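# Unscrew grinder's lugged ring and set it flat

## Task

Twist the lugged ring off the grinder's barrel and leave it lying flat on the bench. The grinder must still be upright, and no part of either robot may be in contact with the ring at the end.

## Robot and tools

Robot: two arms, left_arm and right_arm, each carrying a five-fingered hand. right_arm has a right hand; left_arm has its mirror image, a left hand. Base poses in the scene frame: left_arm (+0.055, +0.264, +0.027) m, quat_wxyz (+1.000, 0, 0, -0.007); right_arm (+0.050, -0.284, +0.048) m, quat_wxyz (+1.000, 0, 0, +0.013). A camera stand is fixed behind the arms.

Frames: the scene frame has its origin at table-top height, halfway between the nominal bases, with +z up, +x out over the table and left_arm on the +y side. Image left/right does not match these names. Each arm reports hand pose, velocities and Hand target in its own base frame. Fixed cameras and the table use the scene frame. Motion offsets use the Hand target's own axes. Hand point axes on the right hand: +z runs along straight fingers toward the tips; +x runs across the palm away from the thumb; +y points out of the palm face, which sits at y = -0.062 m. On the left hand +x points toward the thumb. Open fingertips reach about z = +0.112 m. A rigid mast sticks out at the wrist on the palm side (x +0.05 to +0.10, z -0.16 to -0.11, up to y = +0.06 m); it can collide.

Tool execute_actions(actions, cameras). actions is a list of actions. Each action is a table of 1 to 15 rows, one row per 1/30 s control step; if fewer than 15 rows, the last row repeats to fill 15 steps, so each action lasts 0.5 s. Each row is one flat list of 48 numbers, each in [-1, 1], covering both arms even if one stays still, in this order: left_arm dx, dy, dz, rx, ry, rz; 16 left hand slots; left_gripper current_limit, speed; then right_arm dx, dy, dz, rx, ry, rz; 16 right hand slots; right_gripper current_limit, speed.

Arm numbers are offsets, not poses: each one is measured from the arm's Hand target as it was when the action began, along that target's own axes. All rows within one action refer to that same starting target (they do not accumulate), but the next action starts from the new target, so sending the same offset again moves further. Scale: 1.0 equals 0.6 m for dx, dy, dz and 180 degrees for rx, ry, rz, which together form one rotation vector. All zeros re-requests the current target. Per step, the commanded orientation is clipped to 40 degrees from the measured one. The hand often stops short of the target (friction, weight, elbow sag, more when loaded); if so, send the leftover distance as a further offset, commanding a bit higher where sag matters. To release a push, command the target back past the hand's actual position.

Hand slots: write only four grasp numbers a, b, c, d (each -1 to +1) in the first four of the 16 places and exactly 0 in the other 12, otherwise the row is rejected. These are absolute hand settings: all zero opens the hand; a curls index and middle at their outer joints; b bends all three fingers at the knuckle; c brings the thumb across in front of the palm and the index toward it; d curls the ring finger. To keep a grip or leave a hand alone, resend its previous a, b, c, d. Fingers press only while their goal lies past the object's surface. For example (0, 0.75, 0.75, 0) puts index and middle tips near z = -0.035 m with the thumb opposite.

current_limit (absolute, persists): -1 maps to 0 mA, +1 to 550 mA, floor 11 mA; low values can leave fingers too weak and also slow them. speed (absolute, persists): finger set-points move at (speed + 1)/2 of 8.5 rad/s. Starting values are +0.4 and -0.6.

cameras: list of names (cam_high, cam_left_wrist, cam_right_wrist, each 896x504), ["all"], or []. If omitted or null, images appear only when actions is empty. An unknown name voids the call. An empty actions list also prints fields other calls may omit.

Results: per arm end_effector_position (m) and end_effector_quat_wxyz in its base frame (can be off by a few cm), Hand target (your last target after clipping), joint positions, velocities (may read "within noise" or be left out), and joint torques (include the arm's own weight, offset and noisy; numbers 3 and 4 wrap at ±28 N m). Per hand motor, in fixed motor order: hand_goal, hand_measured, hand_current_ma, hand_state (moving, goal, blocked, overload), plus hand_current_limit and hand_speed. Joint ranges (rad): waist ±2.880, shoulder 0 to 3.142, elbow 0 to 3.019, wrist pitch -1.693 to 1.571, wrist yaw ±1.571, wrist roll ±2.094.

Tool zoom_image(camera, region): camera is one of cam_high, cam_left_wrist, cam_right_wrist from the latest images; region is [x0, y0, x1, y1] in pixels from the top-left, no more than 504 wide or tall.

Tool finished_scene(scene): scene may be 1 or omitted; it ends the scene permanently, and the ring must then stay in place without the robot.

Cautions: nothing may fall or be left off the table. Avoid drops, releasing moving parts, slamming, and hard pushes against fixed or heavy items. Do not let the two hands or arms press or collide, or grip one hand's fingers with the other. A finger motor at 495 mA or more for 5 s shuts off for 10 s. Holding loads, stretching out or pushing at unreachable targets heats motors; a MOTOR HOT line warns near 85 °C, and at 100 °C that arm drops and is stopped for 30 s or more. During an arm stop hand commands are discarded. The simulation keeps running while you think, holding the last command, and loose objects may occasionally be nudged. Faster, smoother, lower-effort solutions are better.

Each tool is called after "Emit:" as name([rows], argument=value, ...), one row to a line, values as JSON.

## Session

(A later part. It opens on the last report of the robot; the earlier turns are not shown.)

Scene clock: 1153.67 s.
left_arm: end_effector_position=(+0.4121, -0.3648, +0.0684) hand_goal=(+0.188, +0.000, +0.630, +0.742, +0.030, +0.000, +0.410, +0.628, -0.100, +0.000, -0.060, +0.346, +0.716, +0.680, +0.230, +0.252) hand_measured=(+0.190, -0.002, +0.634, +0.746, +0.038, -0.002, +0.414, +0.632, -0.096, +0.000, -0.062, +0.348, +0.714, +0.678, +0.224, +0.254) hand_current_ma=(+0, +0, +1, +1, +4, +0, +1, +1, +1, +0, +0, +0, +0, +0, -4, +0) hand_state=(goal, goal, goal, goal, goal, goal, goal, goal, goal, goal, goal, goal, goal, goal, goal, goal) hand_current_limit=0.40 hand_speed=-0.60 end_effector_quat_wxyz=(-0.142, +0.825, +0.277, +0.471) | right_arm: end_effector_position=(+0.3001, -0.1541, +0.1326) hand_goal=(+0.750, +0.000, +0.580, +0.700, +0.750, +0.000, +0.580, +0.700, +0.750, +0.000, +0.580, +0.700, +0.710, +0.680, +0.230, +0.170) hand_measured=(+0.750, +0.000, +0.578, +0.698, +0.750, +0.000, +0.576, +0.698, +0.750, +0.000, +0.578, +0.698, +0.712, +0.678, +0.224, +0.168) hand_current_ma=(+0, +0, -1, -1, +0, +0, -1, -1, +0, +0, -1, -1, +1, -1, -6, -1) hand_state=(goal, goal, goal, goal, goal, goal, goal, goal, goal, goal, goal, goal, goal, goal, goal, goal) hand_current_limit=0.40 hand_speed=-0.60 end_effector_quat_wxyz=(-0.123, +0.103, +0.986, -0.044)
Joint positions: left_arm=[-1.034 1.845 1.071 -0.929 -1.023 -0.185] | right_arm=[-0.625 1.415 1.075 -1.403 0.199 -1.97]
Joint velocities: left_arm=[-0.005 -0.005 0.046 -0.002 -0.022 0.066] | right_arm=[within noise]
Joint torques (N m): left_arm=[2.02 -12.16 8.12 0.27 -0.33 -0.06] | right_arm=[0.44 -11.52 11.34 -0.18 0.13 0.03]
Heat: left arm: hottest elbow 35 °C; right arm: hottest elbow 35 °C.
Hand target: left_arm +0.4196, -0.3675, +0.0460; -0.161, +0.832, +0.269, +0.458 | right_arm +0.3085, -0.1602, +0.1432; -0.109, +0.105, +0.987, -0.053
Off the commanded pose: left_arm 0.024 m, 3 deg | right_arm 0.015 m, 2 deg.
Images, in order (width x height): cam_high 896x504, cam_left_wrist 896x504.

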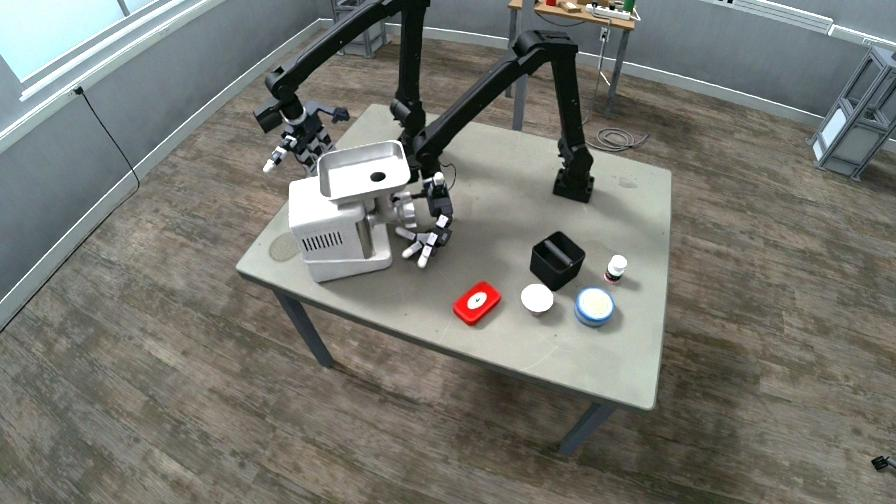

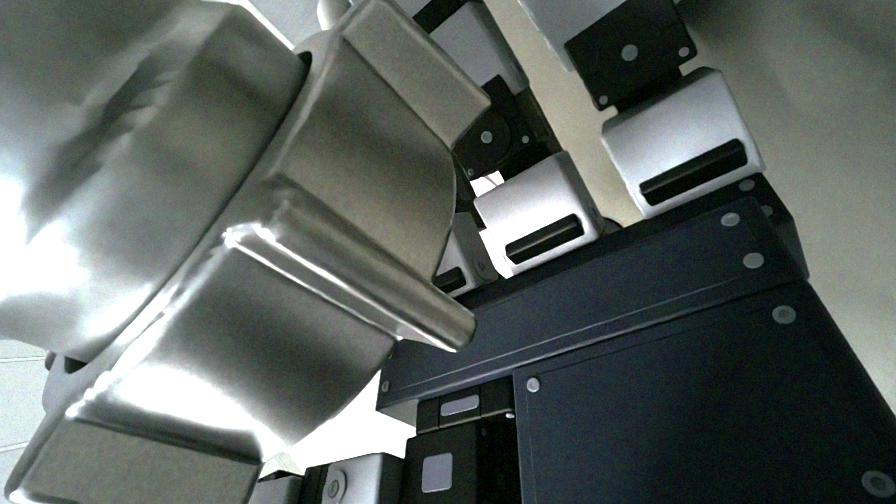

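Emit:
execute_actions([
  [[0.006,0.035,0,0,0,0, 0.05,0.45,0,0.4,0,0,0,0,0,0,0,0,0,0,0,0,0.3,-0.6, 0,0,0,0,0,0, 0,0,0,0,0,0,0,0,0,0,0,0,0,0,0,0,0.4,-0.6]],
  [[0.006,0.033,0,0,0,0, 0.05,0.45,0,0.4,0,0,0,0,0,0,0,0,0,0,0,0,0.3,-0.6, 0,0,0,0,0,0, 0,0,0,0,0,0,0,0,0,0,0,0,0,0,0,0,0.4,-0.6]],
], cameras=["cam_high","cam_left_wrist"])

Emit:
zoom_image(camera="cam_high", region=[370, 150, 470, 250])

Scene clock: 1223.17 s.
left_arm: end_effector_position=(+0.4339, -0.3861, +0.0677) hand_goal=(+0.188, +0.000, +0.630, +0.742, +0.030, +0.000, +0.410, +0.628, -0.100, +0.000, -0.060, +0.346, +0.716, +0.680, +0.230, +0.252) hand_measured=(+0.190, -0.002, +0.634, +0.746, +0.038, -0.002, +0.414, +0.632, -0.108, +0.008, -0.084, +0.332, +0.714, +0.678, +0.224, +0.254) hand_current_ma=(+0, +0, +1, +1, +3, +0, +1, +1, -3, +2, -19, -8, +0, +0, -4, +0) hand_state=(goal, goal, goal, goal, goal, goal, goal, goal, goal, goal, blocked, goal, goal, goal, goal, goal) hand_current_limit=0.30 hand_speed=-0.60 end_effector_quat_wxyz=(-0.159, +0.828, +0.266, +0.466) | right_arm: end_effector_position=(+0.3001, -0.1541, +0.1326) hand_goal=(+0.750, +0.000, +0.580, +0.700, +0.750, +0.000, +0.580, +0.700, +0.750, +0.000, +0.580, +0.700, +0.710, +0.680, +0.230, +0.170) hand_measured=(+0.750, +0.000, +0.578, +0.698, +0.750, +0.000, +0.576, +0.698, +0.750, +0.000, +0.578, +0.698, +0.712, +0.678, +0.224, +0.168) hand_current_ma=(+0, +0, -1, -1, +0, +0, -1, -1, +0, +0, -1, -1, +1, -1, -6, -1) hand_state=(goal, goal, goal, goal, goal, goal, goal, goal, goal, goal, goal, goal, goal, goal, goal, goal) hand_current_limit=0.40 hand_speed=-0.60 end_effector_quat_wxyz=(-0.123, +0.103, +0.986, -0.044)
Joint positions: left_arm=[-1.017 1.905 1.178 -0.984 -1.024 -0.148] | right_arm=[-0.625 1.415 1.075 -1.403 0.199 -1.97]
Joint torques (N m): left_arm=[1.85 -12.81 10.09 0.75 -0.41 -0.18] | right_arm=[0.09 -11.34 11.3 -0.2 0.11 0.02]
Heat: left arm: hottest elbow 35 °C; right arm: hottest elbow 35 °C.
Hand target: left_arm +0.4471, -0.3980, +0.0513; -0.161, +0.832, +0.269, +0.458 | right_arm +0.3085, -0.1602, +0.1432; -0.109, +0.105, +0.987, -0.053
Off the commanded pose: left_arm 0.024 m, 1 deg | right_arm 0.015 m, 2 deg.
Images, in order (width x height): cam_high 896x504, cam_left_wrist 896x504.

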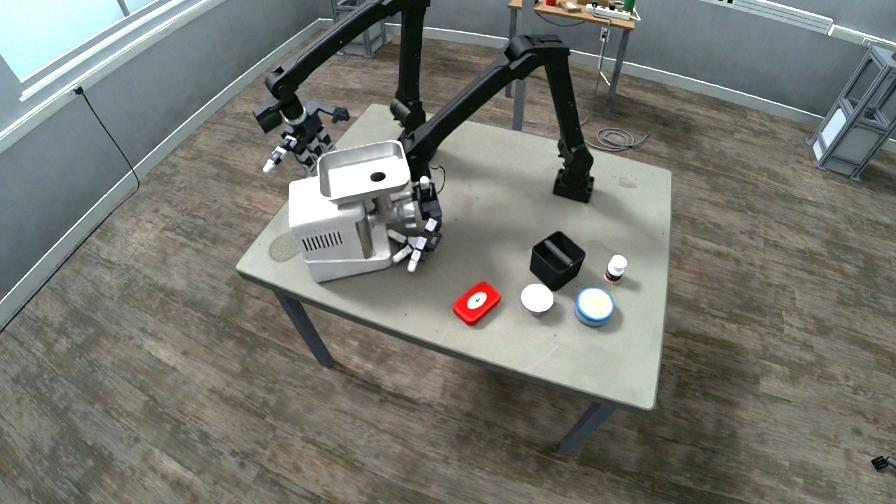

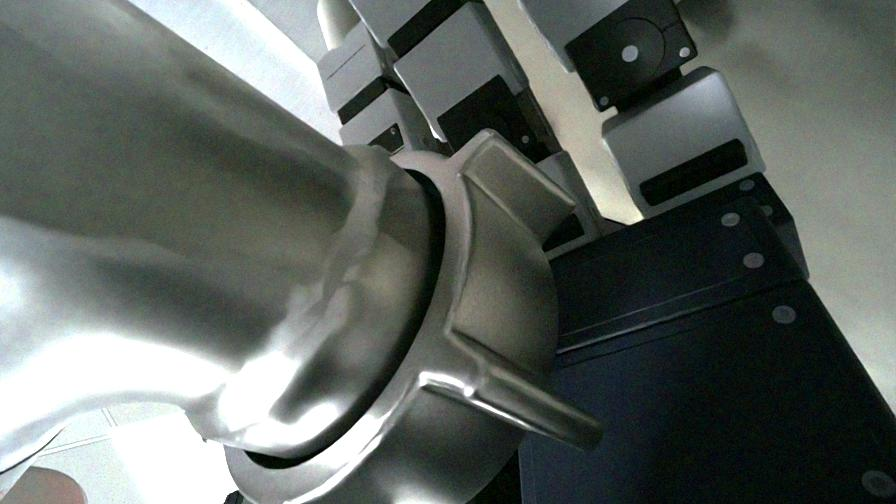

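Scaled by 5.040 from the camera's 896x504 image, which has a finer 1280x720 frame.

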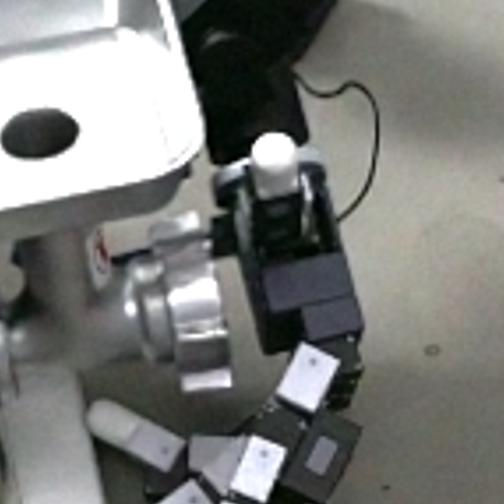

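Emit:
execute_actions([
  [[0.004,0.022,0,0,0,0, 0.05,0.5,0,0.5,0,0,0,0,0,0,0,0,0,0,0,0,0.3,-0.7, 0,0,0,0,0,0, 0,0,0,0,0,0,0,0,0,0,0,0,0,0,0,0,0.4,-0.6]],
  [[0,0,0,0,0,0, 0.05,0.7,0,0.5,0,0,0,0,0,0,0,0,0,0,0,0,0.3,-0.7, 0,0,0,0,0,0, 0,0,0,0,0,0,0,0,0,0,0,0,0,0,0,0,0.4,-0.6]],
  [[0,0,0,0,0,0, 0.05,0.85,0,0.5,0,0,0,0,0,0,0,0,0,0,0,0,0.3,-0.7, 0,0,0,0,0,0, 0,0,0,0,0,0,0,0,0,0,0,0,0,0,0,0,0.4,-0.6]],
], cameras=["cam_high","cam_left_wrist"])

Emit:
zoom_image(camera="cam_high", region=[370, 150, 470, 250])

Scene clock: 1242.30 s.
left_arm: end_effector_position=(+0.4519, -0.3868, +0.0585) hand_goal=(-0.342, +0.000, +0.740, +0.822, -0.650, +0.000, +0.330, +0.628, -0.744, +0.000, -0.220, +0.316, +0.716, +0.680, +0.230, +0.332) hand_measured=(-0.330, -0.002, +0.738, +0.820, -0.084, +0.032, +0.396, +0.642, -0.718, +0.000, -0.216, +0.314, +0.716, +0.678, +0.224, +0.330) hand_current_ma=(+6, +0, +0, -1, +357, +24, +103, +8, +23, +0, +1, +0, +0, +0, -3, -1) hand_state=(goal, goal, goal, goal, blocked, blocked, blocked, goal, blocked, goal, goal, goal, goal, goal, goal, goal) hand_current_limit=0.30 hand_speed=-0.70 end_effector_quat_wxyz=(-0.167, +0.826, +0.278, +0.461) | right_arm: end_effector_position=(+0.3001, -0.1541, +0.1326) hand_goal=(+0.750, +0.000, +0.580, +0.700, +0.750, +0.000, +0.580, +0.700, +0.750, +0.000, +0.580, +0.700, +0.710, +0.680, +0.230, +0.170) hand_measured=(+0.750, +0.000, +0.578, +0.698, +0.750, +0.000, +0.576, +0.698, +0.750, +0.000, +0.578, +0.698, +0.712, +0.678, +0.224, +0.168) hand_current_ma=(+0, +0, -1, -1, +0, +0, -1, -1, +0, +0, -1, -1, +1, -1, -6, -1) hand_state=(goal, goal, goal, goal, goal, goal, goal, goal, goal, goal, goal, goal, goal, goal, goal, goal) hand_current_limit=0.40 hand_speed=-0.60 end_effector_quat_wxyz=(-0.123, +0.103, +0.986, -0.044)
Joint positions: left_arm=[-0.99 1.951 1.227 -0.995 -1.018 -0.151] | right_arm=[-0.625 1.415 1.075 -1.403 0.199 -1.97]
Joint torques (N m): left_arm=[-0.21 -16.21 9.87 0.55 -0.56 -0.1] | right_arm=[0.26 -11.22 11.28 -0.17 0.13 0.03]
Heat: left arm: hottest elbow 35 °C; right arm: hottest elbow 35 °C.
Hand target: left_arm +0.4560, -0.4080, +0.0531; -0.161, +0.832, +0.269, +0.458 | right_arm +0.3085, -0.1602, +0.1432; -0.109, +0.105, +0.987, -0.053
Off the commanded pose: left_arm 0.022 m, 1 deg | right_arm 0.015 m, 2 deg.
Images, in order (width x height): cam_high 896x504, cam_left_wrist 896x504.

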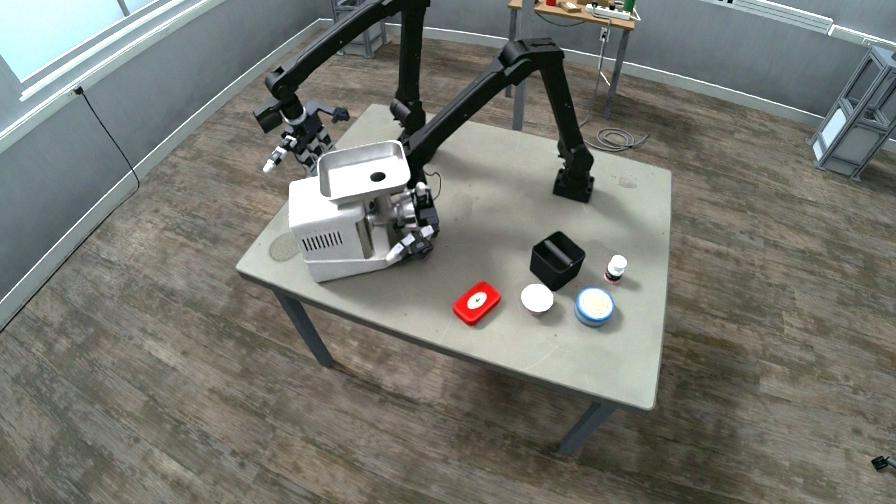

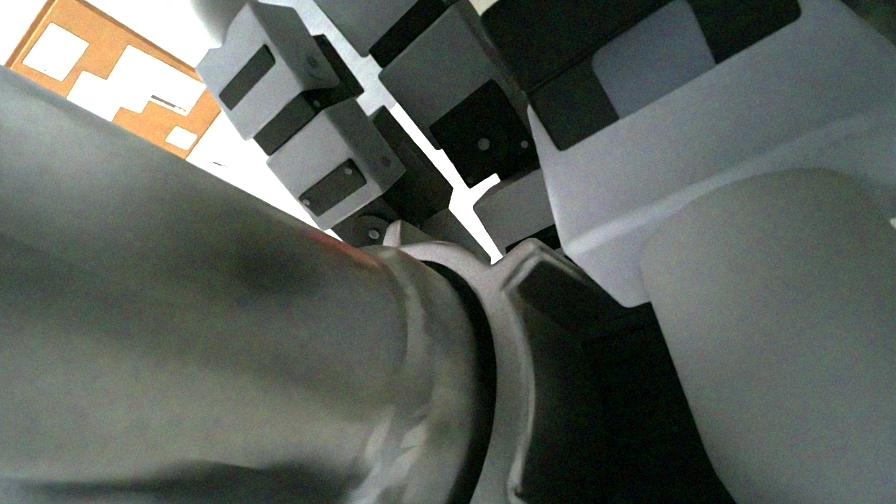

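Scaled by 5.040 from the camera's 896x504 image, which has a finer 1280x720 frame.

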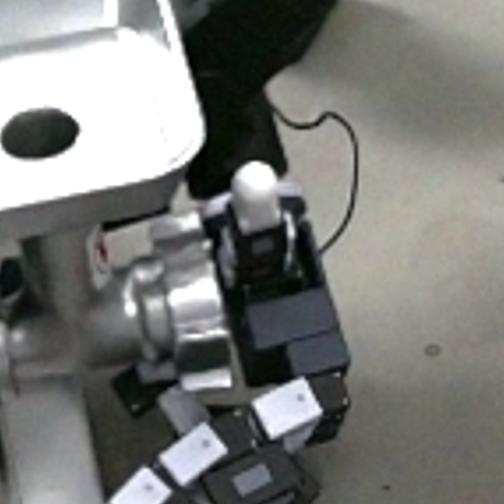

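Emit:
execute_actions([
  [[0,0,-0.012,0,0,0, 0.05,0.85,0,0.5,0,0,0,0,0,0,0,0,0,0,0,0,0.3,-0.7, 0,0,0,0,0,0, 0,0,0,0,0,0,0,0,0,0,0,0,0,0,0,0,0.4,-0.6]],
  [[0,0,-0.014,0,0,0, 0.05,0.85,0,0.5,0,0,0,0,0,0,0,0,0,0,0,0,0.3,-0.7, 0,0,0,0,0,0, 0,0,0,0,0,0,0,0,0,0,0,0,0,0,0,0,0.4,-0.6]],
], cameras=["cam_high","cam_left_wrist"])

Emit:
zoom_image(camera="cam_high", region=[370, 150, 470, 250])

Scene clock: 1260.63 s.
left_arm: end_effector_position=(+0.4513, -0.3853, +0.0594) hand_goal=(-0.342, +0.000, +0.740, +0.822, -0.650, +0.000, +0.330, +0.628, -0.744, +0.000, -0.220, +0.316, +0.716, +0.680, +0.230, +0.332) hand_measured=(-0.330, -0.002, +0.738, +0.820, -0.094, +0.030, +0.396, +0.650, -0.718, +0.000, -0.216, +0.314, +0.716, +0.678, +0.224, +0.330) hand_current_ma=(+6, +0, +0, -1, +357, +22, +103, +17, +23, +0, +1, +0, +0, +0, -3, -1) hand_state=(goal, goal, goal, goal, blocked, blocked, blocked, blocked, blocked, goal, goal, goal, goal, goal, goal, goal) hand_current_limit=0.30 hand_speed=-0.70 end_effector_quat_wxyz=(-0.175, +0.826, +0.281, +0.455) | right_arm: end_effector_position=(+0.3001, -0.1541, +0.1326) hand_goal=(+0.750, +0.000, +0.580, +0.700, +0.750, +0.000, +0.580, +0.700, +0.750, +0.000, +0.580, +0.700, +0.710, +0.680, +0.230, +0.170) hand_measured=(+0.750, +0.000, +0.578, +0.698, +0.750, +0.000, +0.576, +0.698, +0.750, +0.000, +0.578, +0.698, +0.712, +0.678, +0.224, +0.168) hand_current_ma=(+0, +0, -1, -1, +0, +0, -1, -1, +0, +0, -1, -1, +1, -1, -6, -1) hand_state=(goal, goal, goal, goal, goal, goal, goal, goal, goal, goal, goal, goal, goal, goal, goal, goal) hand_current_limit=0.40 hand_speed=-0.60 end_effector_quat_wxyz=(-0.123, +0.103, +0.986, -0.044)
Joint positions: left_arm=[-0.991 1.956 1.244 -1.044 -1.009 -0.178] | right_arm=[-0.625 1.415 1.075 -1.403 0.199 -1.97]
Joint torques (N m): left_arm=[-2.37 -17.32 9.76 -0.06 -0.75 -0.29] | right_arm=[0.21 -11.46 11.36 -0.17 0.11 0.04]
Heat: left arm: hottest elbow 37 °C; right arm: hottest elbow 35 °C.
Hand target: left_arm +0.4454, -0.4160, +0.0612; -0.161, +0.832, +0.269, +0.458 | right_arm +0.3085, -0.1602, +0.1432; -0.109, +0.105, +0.987, -0.053
Off the commanded pose: left_arm 0.031 m, 2 deg | right_arm 0.015 m, 2 deg.
Images, in order (width x height): cam_high 896x504, cam_left_wrist 896x504.

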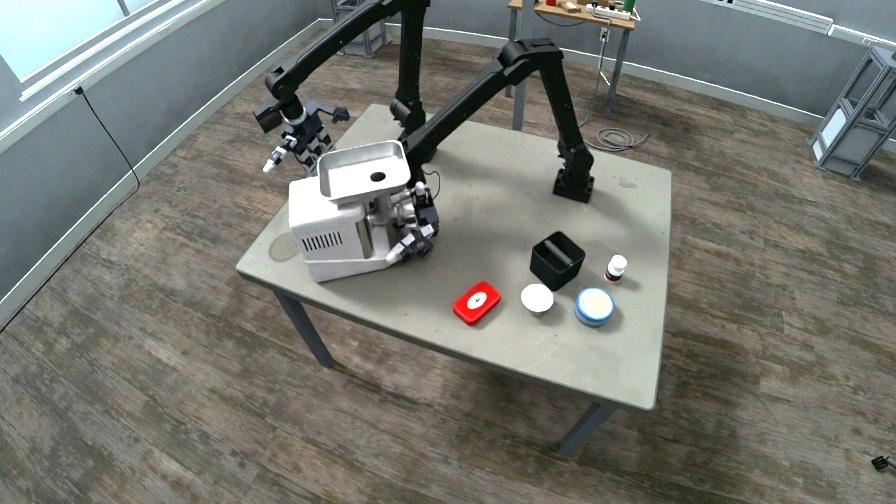

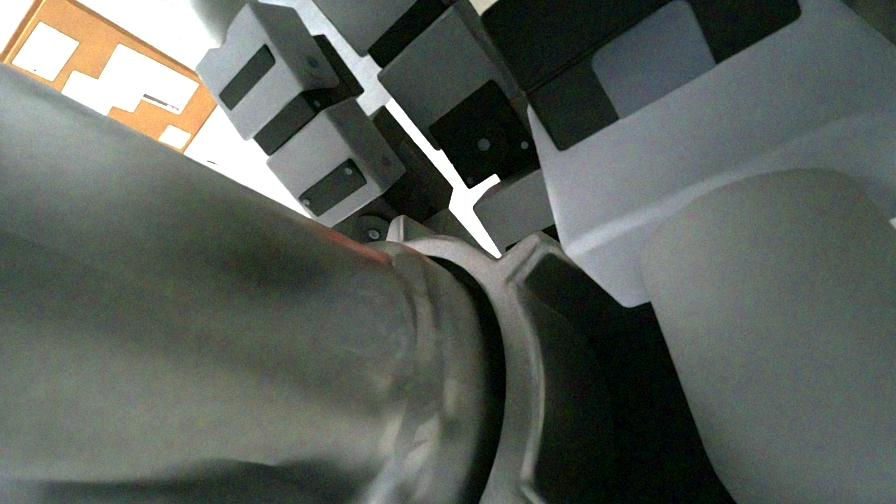

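Scaled by 5.040 from the camera's 896x504 image, which has a finer 1280x720 frame.

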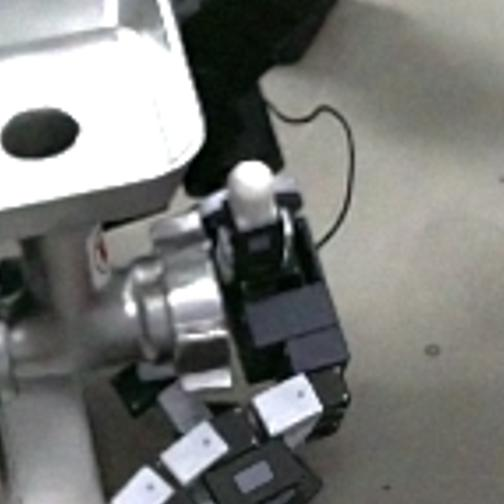

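Emit:
execute_actions([
  [[0,-0.03,0,0,0,0, 0.05,0.55,0,0.5,0,0,0,0,0,0,0,0,0,0,0,0,0.3,-0.7, 0,0,0,0,0,0, 0,0,0,0,0,0,0,0,0,0,0,0,0,0,0,0,0.4,-0.6]],
  [[0,-0.05,0,0,0,0, 0.05,0.55,0,0.5,0,0,0,0,0,0,0,0,0,0,0,0,0.3,-0.7, 0,0,0,0,0,0, 0,0,0,0,0,0,0,0,0,0,0,0,0,0,0,0,0.4,-0.6]],
  [[0,-0.05,0,0,0,0, 0.05,0.55,0,0.5,0,0,0,0,0,0,0,0,0,0,0,0,0.3,-0.7, 0,0,0,0,0,0, 0,0,0,0,0,0,0,0,0,0,0,0,0,0,0,0,0.4,-0.6]],
  [[0,-0.05,0,0,0,0, 0.05,0.72,0,0.5,0,0,0,0,0,0,0,0,0,0,0,0,0.3,-0.7, 0,0,0,0,0,0, 0,0,0,0,0,0,0,0,0,0,0,0,0,0,0,0,0.4,-0.6]],
  [[0,-0.05,0,0,0,0, 0.05,0.72,0,0.5,0,0,0,0,0,0,0,0,0,0,0,0,0.3,-0.7, 0,0,0,0,0,0, 0,0,0,0,0,0,0,0,0,0,0,0,0,0,0,0,0.4,-0.6]],
], cameras=["cam_high","cam_left_wrist"])

Emit:
zoom_image(camera="cam_high", region=[370, 150, 490, 250])

Scene clock: 1290.47 s.
left_arm: end_effector_position=(+0.3676, -0.2998, +0.0589) hand_goal=(-0.166, +0.000, +0.702, +0.796, -0.422, +0.000, +0.356, +0.628, -0.550, +0.000, -0.220, +0.290, +0.716, +0.680, +0.230, +0.306) hand_measured=(-0.158, -0.002, +0.700, +0.794, -0.410, +0.000, +0.360, +0.632, -0.536, +0.000, -0.216, +0.288, +0.716, +0.678, +0.224, +0.304) hand_current_ma=(+4, +0, +0, -1, +7, +0, +1, +1, +8, +0, +1, +0, +0, +0, -3, -1) hand_state=(goal, goal, goal, goal, goal, goal, goal, goal, goal, goal, goal, goal, goal, goal, goal, goal) hand_current_limit=0.30 hand_speed=-0.70 end_effector_quat_wxyz=(-0.175, +0.831, +0.267, +0.455) | right_arm: end_effector_position=(+0.3001, -0.1541, +0.1326) hand_goal=(+0.750, +0.000, +0.580, +0.700, +0.750, +0.000, +0.580, +0.700, +0.750, +0.000, +0.580, +0.700, +0.710, +0.680, +0.230, +0.170) hand_measured=(+0.750, +0.000, +0.578, +0.698, +0.750, +0.000, +0.576, +0.698, +0.750, +0.000, +0.578, +0.698, +0.712, +0.678, +0.224, +0.168) hand_current_ma=(+0, +0, -1, -1, +0, +0, -1, -1, +0, +0, -1, -1, +1, -1, -6, -1) hand_state=(goal, goal, goal, goal, goal, goal, goal, goal, goal, goal, goal, goal, goal, goal, goal, goal) hand_current_limit=0.40 hand_speed=-0.60 end_effector_quat_wxyz=(-0.123, +0.103, +0.986, -0.044)
Joint positions: left_arm=[-1.046 1.729 0.877 -0.961 -1 -0.229] | right_arm=[-0.625 1.415 1.075 -1.403 0.199 -1.97]
Joint torques (N m): left_arm=[-0.44 -15.62 5.14 0.61 -0.85 -0.39] | right_arm=[0.09 -11.16 11.3 -0.18 0.12 0.03]
Heat: left arm: hottest elbow 37 °C; right arm: hottest elbow 35 °C.
Hand target: left_arm +0.3632, -0.3051, +0.0642; -0.161, +0.832, +0.269, +0.458 | right_arm +0.3085, -0.1602, +0.1432; -0.109, +0.105, +0.987, -0.053
Off the commanded pose: left_arm 0.009 m, 2 deg | right_arm 0.015 m, 2 deg.
Images, in order (width x height): cam_high 896x504, cam_left_wrist 896x504.

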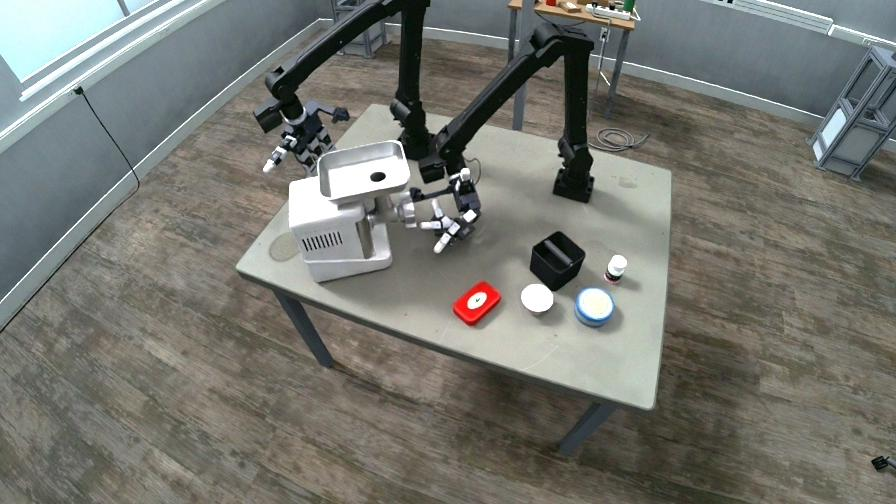

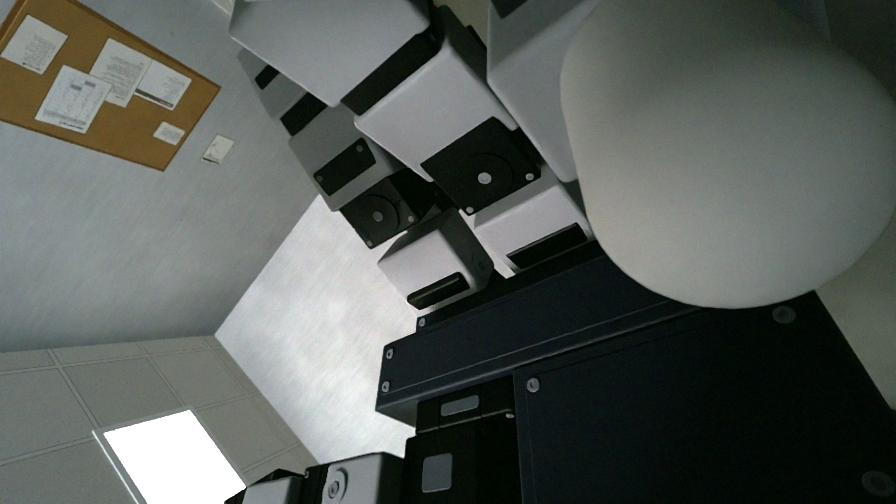

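Scaled by 4.200 from the camera's 896x504 image, which has a finer 1280x720 frame.

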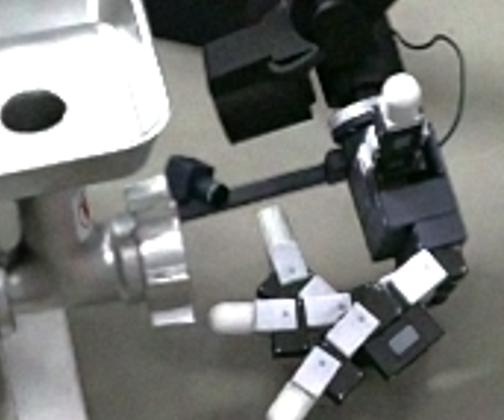

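Emit:
execute_actions([
  [[0.009,0.04,-0.005,0,0,0, 0.05,0.72,0,0.5,0,0,0,0,0,0,0,0,0,0,0,0,0.3,-0.7, 0,0,0,0,0,0, 0,0,0,0,0,0,0,0,0,0,0,0,0,0,0,0,0.4,-0.6]],
  [[0.009,0.04,-0.005,0,0,0, 0.05,0.72,0,0.5,0,0,0,0,0,0,0,0,0,0,0,0,0.3,-0.7, 0,0,0,0,0,0, 0,0,0,0,0,0,0,0,0,0,0,0,0,0,0,0,0.4,-0.6]],
  [[0,0.04,0,0,0,0, 0.05,0.72,0,0.5,0,0,0,0,0,0,0,0,0,0,0,0,0.3,-0.7, 0,0,0,0,0,0, 0,0,0,0,0,0,0,0,0,0,0,0,0,0,0,0,0.4,-0.6]],
], cameras=["cam_high","cam_left_wrist"])

Emit:
zoom_image(camera="cam_high", region=[370, 150, 470, 250])

Scene clock: 1300.20 s.
left_arm: end_effector_position=(+0.3904, -0.3369, +0.0662) hand_goal=(-0.166, +0.000, +0.702, +0.796, -0.422, +0.000, +0.356, +0.628, -0.550, +0.000, -0.220, +0.290, +0.716, +0.680, +0.230, +0.306) hand_measured=(-0.160, -0.002, +0.700, +0.794, -0.410, +0.020, +0.350, +0.620, -0.538, +0.000, -0.216, +0.288, +0.714, +0.678, +0.224, +0.304) hand_current_ma=(+2, +0, +0, -1, +6, +12, -2, -3, +7, +0, +1, +0, +0, +0, -3, -1) hand_state=(goal, goal, goal, goal, goal, blocked, goal, goal, goal, goal, goal, goal, goal, goal, goal, goal) hand_current_limit=0.30 hand_speed=-0.70 end_effector_quat_wxyz=(-0.180, +0.834, +0.260, +0.453) | right_arm: end_effector_position=(+0.3001, -0.1541, +0.1326) hand_goal=(+0.750, +0.000, +0.580, +0.700, +0.750, +0.000, +0.580, +0.700, +0.750, +0.000, +0.580, +0.700, +0.710, +0.680, +0.230, +0.170) hand_measured=(+0.750, +0.000, +0.578, +0.698, +0.750, +0.000, +0.576, +0.698, +0.750, +0.000, +0.578, +0.698, +0.712, +0.678, +0.224, +0.168) hand_current_ma=(+0, +0, -1, -1, +0, +0, -1, -1, +0, +0, -1, -1, +1, -1, -6, -1) hand_state=(goal, goal, goal, goal, goal, goal, goal, goal, goal, goal, goal, goal, goal, goal, goal, goal) hand_current_limit=0.40 hand_speed=-0.60 end_effector_quat_wxyz=(-0.123, +0.103, +0.986, -0.044)
Joint positions: left_arm=[-1.042 1.796 1.014 -1.029 -0.999 -0.208] | right_arm=[-0.625 1.415 1.075 -1.403 0.199 -1.97]
Joint torques (N m): left_arm=[1.2 -13.74 11.34 0.4 -1.05 -0.24] | right_arm=[0.26 -11.46 11.32 -0.14 0.12 0.02]
Heat: left arm: hottest elbow 36 °C; right arm: hottest elbow 35 °C.
Hand target: left_arm +0.4069, -0.3628, +0.0751; -0.161, +0.832, +0.269, +0.458 | right_arm +0.3085, -0.1602, +0.1432; -0.109, +0.105, +0.987, -0.053
Off the commanded pose: left_arm 0.032 m, 2 deg | right_arm 0.015 m, 2 deg.
Images, in order (width x height): cam_high 896x504, cam_left_wrist 896x504.

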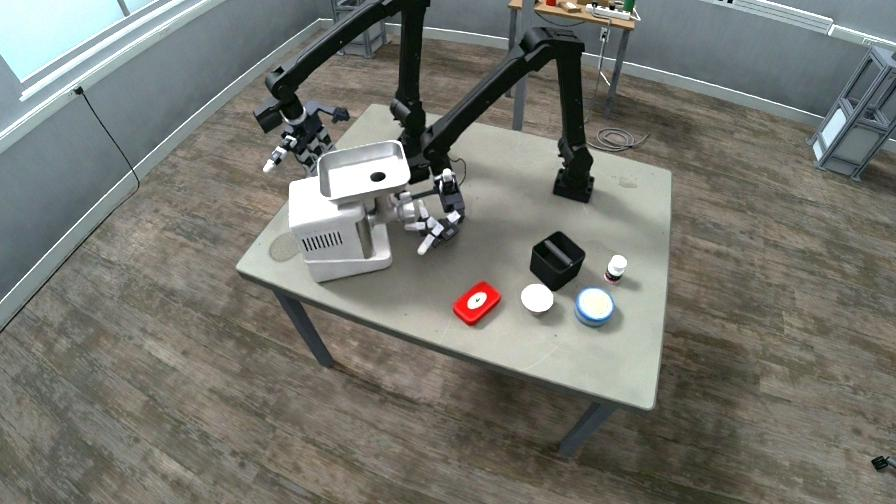

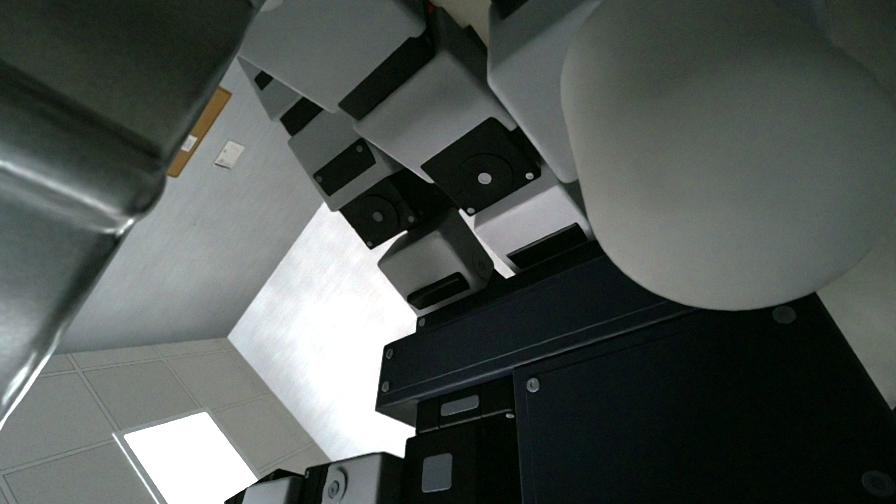

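Scaled by 5.040 from the camera's 896x504 image, which has a finer 1280x720 frame.

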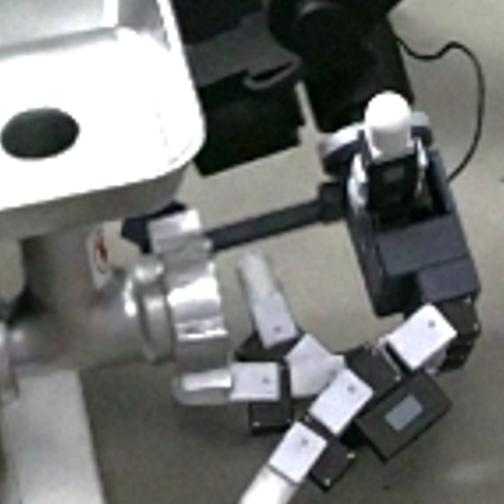

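Emit:
execute_actions([
  [[0,-0.07,0,0,0,0, 0.05,0.6,0,0.5,0,0,0,0,0,0,0,0,0,0,0,0,0.3,-0.6, 0,0,0,0,0,0, 0,0,0,0,0,0,0,0,0,0,0,0,0,0,0,0,0.4,-0.6]],
  [[0,0.04,0.004,0,0,0, 0.05,0.6,0,0.5,0,0,0,0,0,0,0,0,0,0,0,0,0.3,-0.6, 0,0,0,0,0,0, 0,0,0,0,0,0,0,0,0,0,0,0,0,0,0,0,0.4,-0.6]],
  [[0,0.04,0.004,0,0,0, 0.05,0.6,0,0.5,0,0,0,0,0,0,0,0,0,0,0,0,0.3,-0.6, 0,0,0,0,0,0, 0,0,0,0,0,0,0,0,0,0,0,0,0,0,0,0,0.4,-0.6]],
], cameras=["cam_high","cam_left_wrist"])

Emit:
zoom_image(camera="cam_high", region=[370, 150, 470, 250])

Scene clock: 1308.47 s.
left_arm: end_effector_position=(+0.4017, -0.3575, +0.0746) hand_goal=(-0.004, +0.000, +0.666, +0.772, -0.212, +0.000, +0.380, +0.628, -0.370, +0.000, -0.220, +0.266, +0.716, +0.680, +0.230, +0.282) hand_measured=(-0.002, -0.002, +0.670, +0.776, -0.210, +0.000, +0.378, +0.626, -0.368, +0.000, -0.216, +0.268, +0.714, +0.678, +0.224, +0.284) hand_current_ma=(+0, +0, +1, +1, +1, +0, +0, -1, +1, +0, +1, +0, +0, +0, -3, +0) hand_state=(goal, goal, goal, goal, goal, goal, goal, goal, goal, goal, goal, goal, goal, goal, goal, goal) hand_current_limit=0.30 hand_speed=-0.60 end_effector_quat_wxyz=(-0.161, +0.833, +0.265, +0.458) | right_arm: end_effector_position=(+0.3001, -0.1541, +0.1326) hand_goal=(+0.750, +0.000, +0.580, +0.700, +0.750, +0.000, +0.580, +0.700, +0.750, +0.000, +0.580, +0.700, +0.710, +0.680, +0.230, +0.170) hand_measured=(+0.750, +0.000, +0.578, +0.698, +0.750, +0.000, +0.576, +0.698, +0.750, +0.000, +0.578, +0.698, +0.712, +0.678, +0.224, +0.168) hand_current_ma=(+0, +0, -1, -1, +0, +0, -1, -1, +0, +0, -1, -1, +1, -1, -6, -1) hand_state=(goal, goal, goal, goal, goal, goal, goal, goal, goal, goal, goal, goal, goal, goal, goal, goal) hand_current_limit=0.40 hand_speed=-0.60 end_effector_quat_wxyz=(-0.123, +0.103, +0.986, -0.044)
Joint positions: left_arm=[-1.042 1.812 1.064 -1.007 -1.002 -0.189] | right_arm=[-0.625 1.415 1.075 -1.403 0.199 -1.97]
Joint torques (N m): left_arm=[2.02 -13.68 8.99 0.51 -1.08 -0.3] | right_arm=[0.32 -11.58 11.33 -0.18 0.13 0.02]
Heat: left arm: hottest elbow 37 °C; right arm: hottest elbow 35 °C.
Hand target: left_arm +0.4137, -0.3651, +0.0724; -0.161, +0.832, +0.269, +0.458 | right_arm +0.3085, -0.1602, +0.1432; -0.109, +0.105, +0.987, -0.053
Off the commanded pose: left_arm 0.014 m, 0 deg | right_arm 0.015 m, 2 deg.
Images, in order (width x height): cam_high 896x504, cam_left_wrist 896x504.

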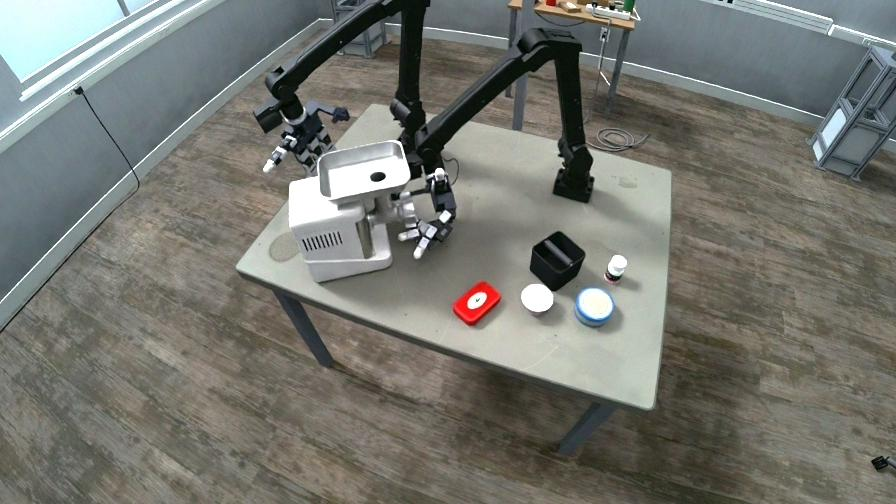

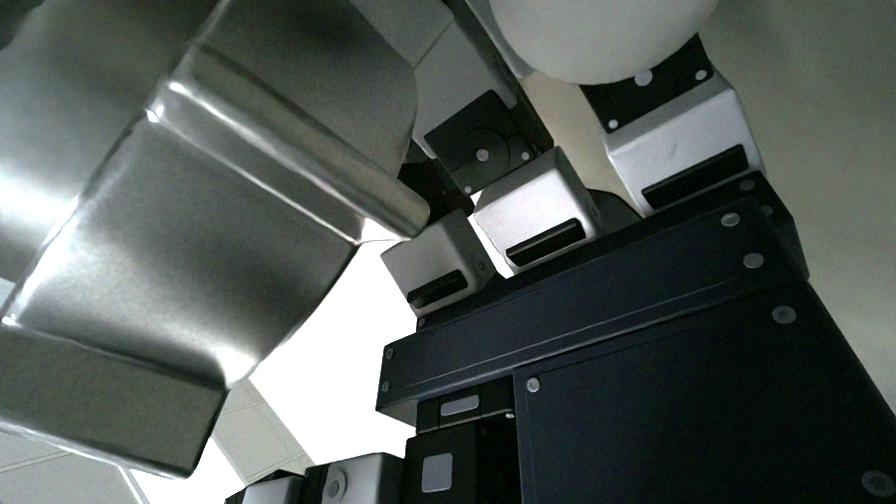

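Scaled by 5.040 from the camera's 896x504 image, which has a finer 1280x720 frame.

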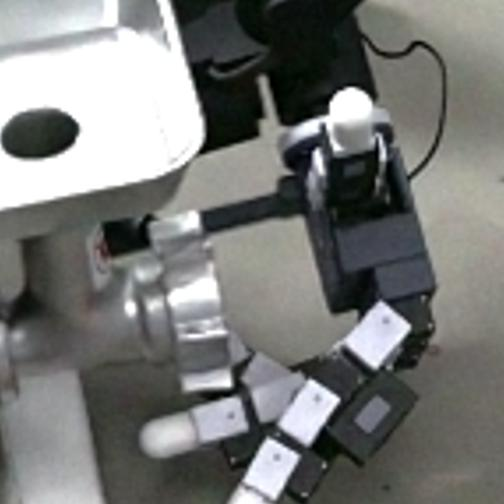

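Emit:
execute_actions([
  [[0,0.03,0.012,0,0,0, 0.05,0.6,0,0.5,0,0,0,0,0,0,0,0,0,0,0,0,0.3,-0.6, 0,0,0,0,0,0, 0,0,0,0,0,0,0,0,0,0,0,0,0,0,0,0,0.4,-0.6]],
  [[0,0.03,0.012,0,0,0, 0.05,0.6,0,0.5,0,0,0,0,0,0,0,0,0,0,0,0,0.3,-0.6, 0,0,0,0,0,0, 0,0,0,0,0,0,0,0,0,0,0,0,0,0,0,0,0.4,-0.6]],
  [[0,0.03,0,0,0,0, 0.05,0.62,0,0.5,0,0,0,0,0,0,0,0,0,0,0,0,0.3,-0.6, 0,0,0,0,0,0, 0,0,0,0,0,0,0,0,0,0,0,0,0,0,0,0,0.4,-0.6]],
], cameras=["cam_high","cam_left_wrist"])

Emit:
zoom_image(camera="cam_high", region=[370, 150, 470, 250])

Scene clock: 1321.33 s.
left_arm: end_effector_position=(+0.4430, -0.3965, +0.0681) hand_goal=(-0.032, +0.000, +0.672, +0.776, -0.248, +0.000, +0.376, +0.628, -0.400, +0.000, -0.220, +0.270, +0.716, +0.680, +0.230, +0.286) hand_measured=(-0.022, -0.002, +0.672, +0.776, -0.236, +0.000, +0.378, +0.626, -0.386, +0.000, -0.216, +0.268, +0.714, +0.678, +0.224, +0.284) hand_current_ma=(+4, +0, +0, +0, +7, +0, +0, -1, +8, +0, +1, +0, +0, +0, -3, -1) hand_state=(goal, goal, goal, goal, goal, goal, goal, goal, goal, goal, goal, goal, goal, goal, goal, goal) hand_current_limit=0.30 hand_speed=-0.60 end_effector_quat_wxyz=(-0.155, +0.833, +0.267, +0.459) | right_arm: end_effector_position=(+0.3001, -0.1541, +0.1326) hand_goal=(+0.750, +0.000, +0.580, +0.700, +0.750, +0.000, +0.580, +0.700, +0.750, +0.000, +0.580, +0.700, +0.710, +0.680, +0.230, +0.170) hand_measured=(+0.750, +0.000, +0.578, +0.698, +0.750, +0.000, +0.576, +0.698, +0.750, +0.000, +0.578, +0.698, +0.712, +0.678, +0.224, +0.168) hand_current_ma=(+0, +0, -1, -1, +0, +0, -1, -1, +0, +0, -1, -1, +1, -1, -6, -1) hand_state=(goal, goal, goal, goal, goal, goal, goal, goal, goal, goal, goal, goal, goal, goal, goal, goal) hand_current_limit=0.40 hand_speed=-0.60 end_effector_quat_wxyz=(-0.123, +0.103, +0.986, -0.044)
Joint positions: left_arm=[-1.01 1.922 1.218 -0.985 -1.007 -0.125] | right_arm=[-0.625 1.415 1.075 -1.403 0.199 -1.97]
Joint torques (N m): left_arm=[2.61 -16.5 9.5 0.06 -1.06 -0.26] | right_arm=[0.09 -11.69 11.41 -0.14 0.11 0.04]
Heat: left arm: hottest elbow 37 °C; right arm: hottest elbow 35 °C.
Hand target: left_arm +0.4556, -0.4012, +0.0638; -0.161, +0.832, +0.269, +0.458 | right_arm +0.3085, -0.1602, +0.1432; -0.109, +0.105, +0.987, -0.053
Off the commanded pose: left_arm 0.014 m, 1 deg | right_arm 0.015 m, 2 deg.
Images, in order (width x height): cam_high 896x504, cam_left_wrist 896x504.

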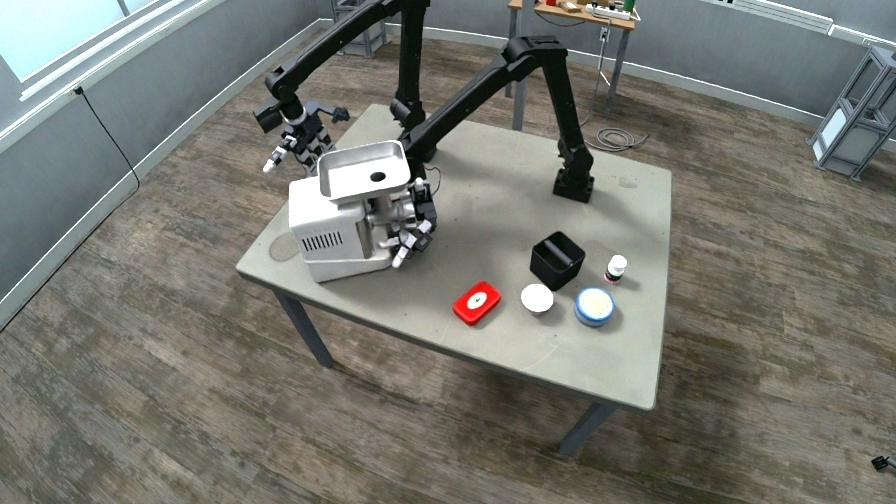

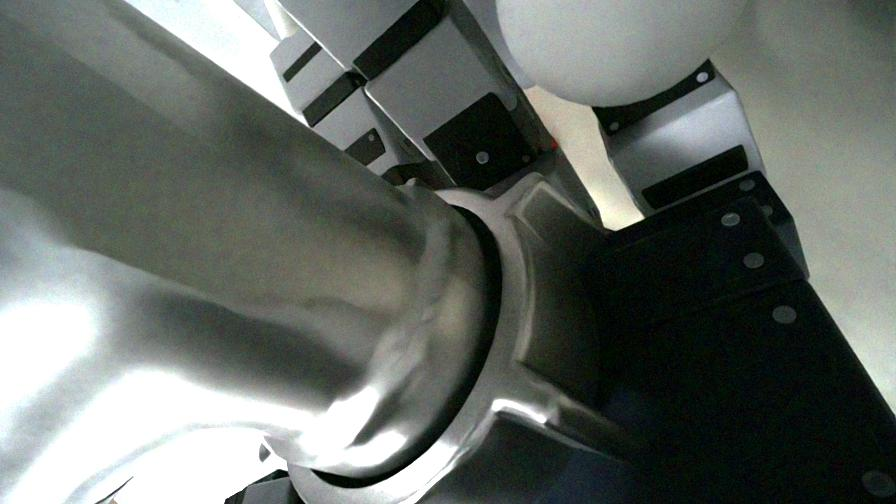

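Scaled by 5.040 from the camera's 896x504 image, which has a finer 1280x720 frame.

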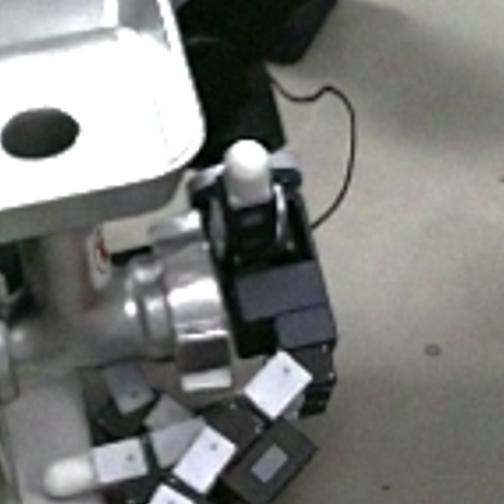

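Emit:
execute_actions([
  [[0,0,0,0,0,0, 0.05,0.75,0,0.5,0,0,0,0,0,0,0,0,0,0,0,0,0.3,-0.7, 0,0,0,0,0,0, 0,0,0,0,0,0,0,0,0,0,0,0,0,0,0,0,0.4,-0.6]],
  [[0,0,0,0,0,0, 0.05,0.9,0,0.5,0,0,0,0,0,0,0,0,0,0,0,0,0.3,-0.7, 0,0,0,0,0,0, 0,0,0,0,0,0,0,0,0,0,0,0,0,0,0,0,0.4,-0.6]],
], cameras=["cam_high","cam_left_wrist"])

Emit:
zoom_image(camera="cam_high", region=[370, 150, 470, 250])

Scene clock: 1326.83 s.
left_arm: end_effector_position=(+0.4488, -0.3917, +0.0629) hand_goal=(-0.410, +0.000, +0.756, +0.832, -0.738, +0.000, +0.320, +0.628, -0.820, +0.000, -0.220, +0.326, +0.716, +0.680, +0.230, +0.342) hand_measured=(-0.398, -0.002, +0.754, +0.830, -0.604, -0.016, +0.334, +0.632, -0.744, +0.012, -0.208, +0.326, +0.724, +0.676, +0.224, +0.340) hand_current_ma=(+7, +0, +0, -1, +357, -7, +7, +1, +144, +5, +5, +0, +3, -1, -3, -1) hand_state=(goal, goal, goal, goal, blocked, goal, goal, goal, blocked, goal, goal, goal, goal, goal, goal, goal) hand_current_limit=0.30 hand_speed=-0.70 end_effector_quat_wxyz=(-0.162, +0.832, +0.269, +0.457) | right_arm: end_effector_position=(+0.3001, -0.1541, +0.1326) hand_goal=(+0.750, +0.000, +0.580, +0.700, +0.750, +0.000, +0.580, +0.700, +0.750, +0.000, +0.580, +0.700, +0.710, +0.680, +0.230, +0.170) hand_measured=(+0.750, +0.000, +0.578, +0.698, +0.750, +0.000, +0.576, +0.698, +0.750, +0.000, +0.578, +0.698, +0.712, +0.678, +0.224, +0.168) hand_current_ma=(+0, +0, -1, -1, +0, +0, -1, -1, +0, +0, -1, -1, +1, -1, -6, -1) hand_state=(goal, goal, goal, goal, goal, goal, goal, goal, goal, goal, goal, goal, goal, goal, goal, goal) hand_current_limit=0.40 hand_speed=-0.60 end_effector_quat_wxyz=(-0.123, +0.103, +0.986, -0.044)
Joint positions: left_arm=[-0.996 1.934 1.222 -0.985 -1.007 -0.121] | right_arm=[-0.625 1.415 1.075 -1.403 0.199 -1.97]
Joint torques (N m): left_arm=[1.08 -17.2 9.25 0.05 -0.98 -0.29] | right_arm=[-0.09 -11.52 11.37 -0.18 0.13 0.03]
Heat: left arm: hottest elbow 37 °C; right arm: hottest elbow 35 °C.
Hand target: left_arm +0.4556, -0.4011, +0.0637; -0.161, +0.832, +0.269, +0.458 | right_arm +0.3085, -0.1602, +0.1432; -0.109, +0.105, +0.987, -0.053
Off the commanded pose: left_arm 0.012 m, 0 deg | right_arm 0.015 m, 2 deg.
Images, in order (width x height): cam_high 896x504, cam_left_wrist 896x504.

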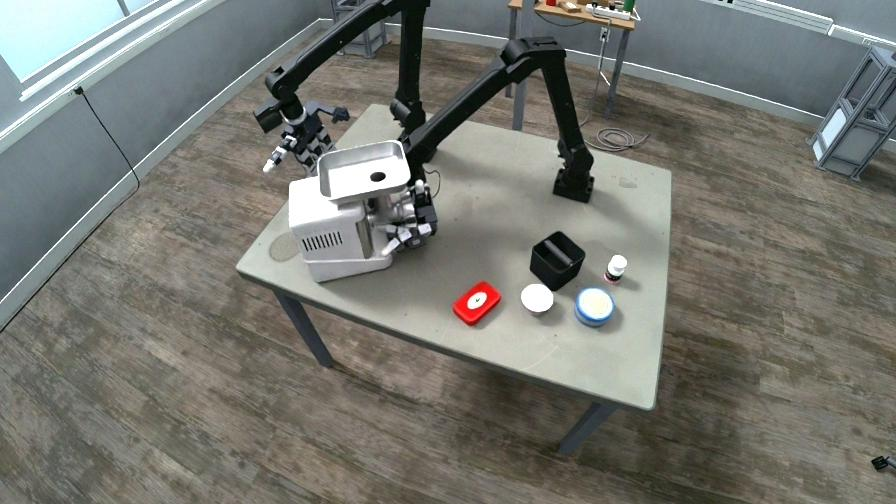

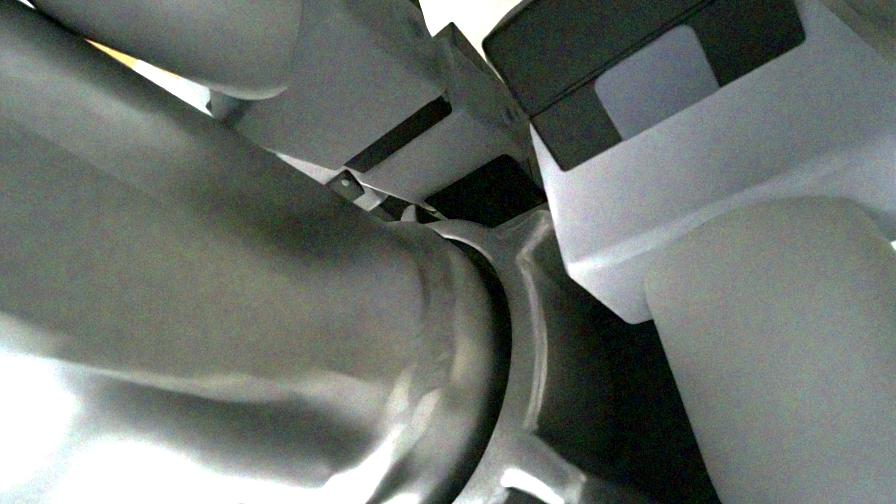

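Scaled by 5.040 from the camera's 896x504 image, which has a finer 1280x720 frame.

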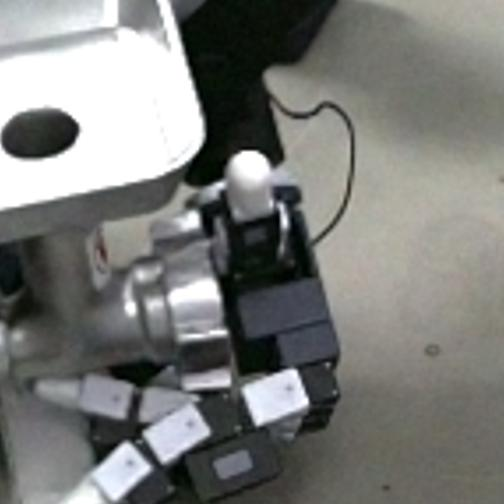

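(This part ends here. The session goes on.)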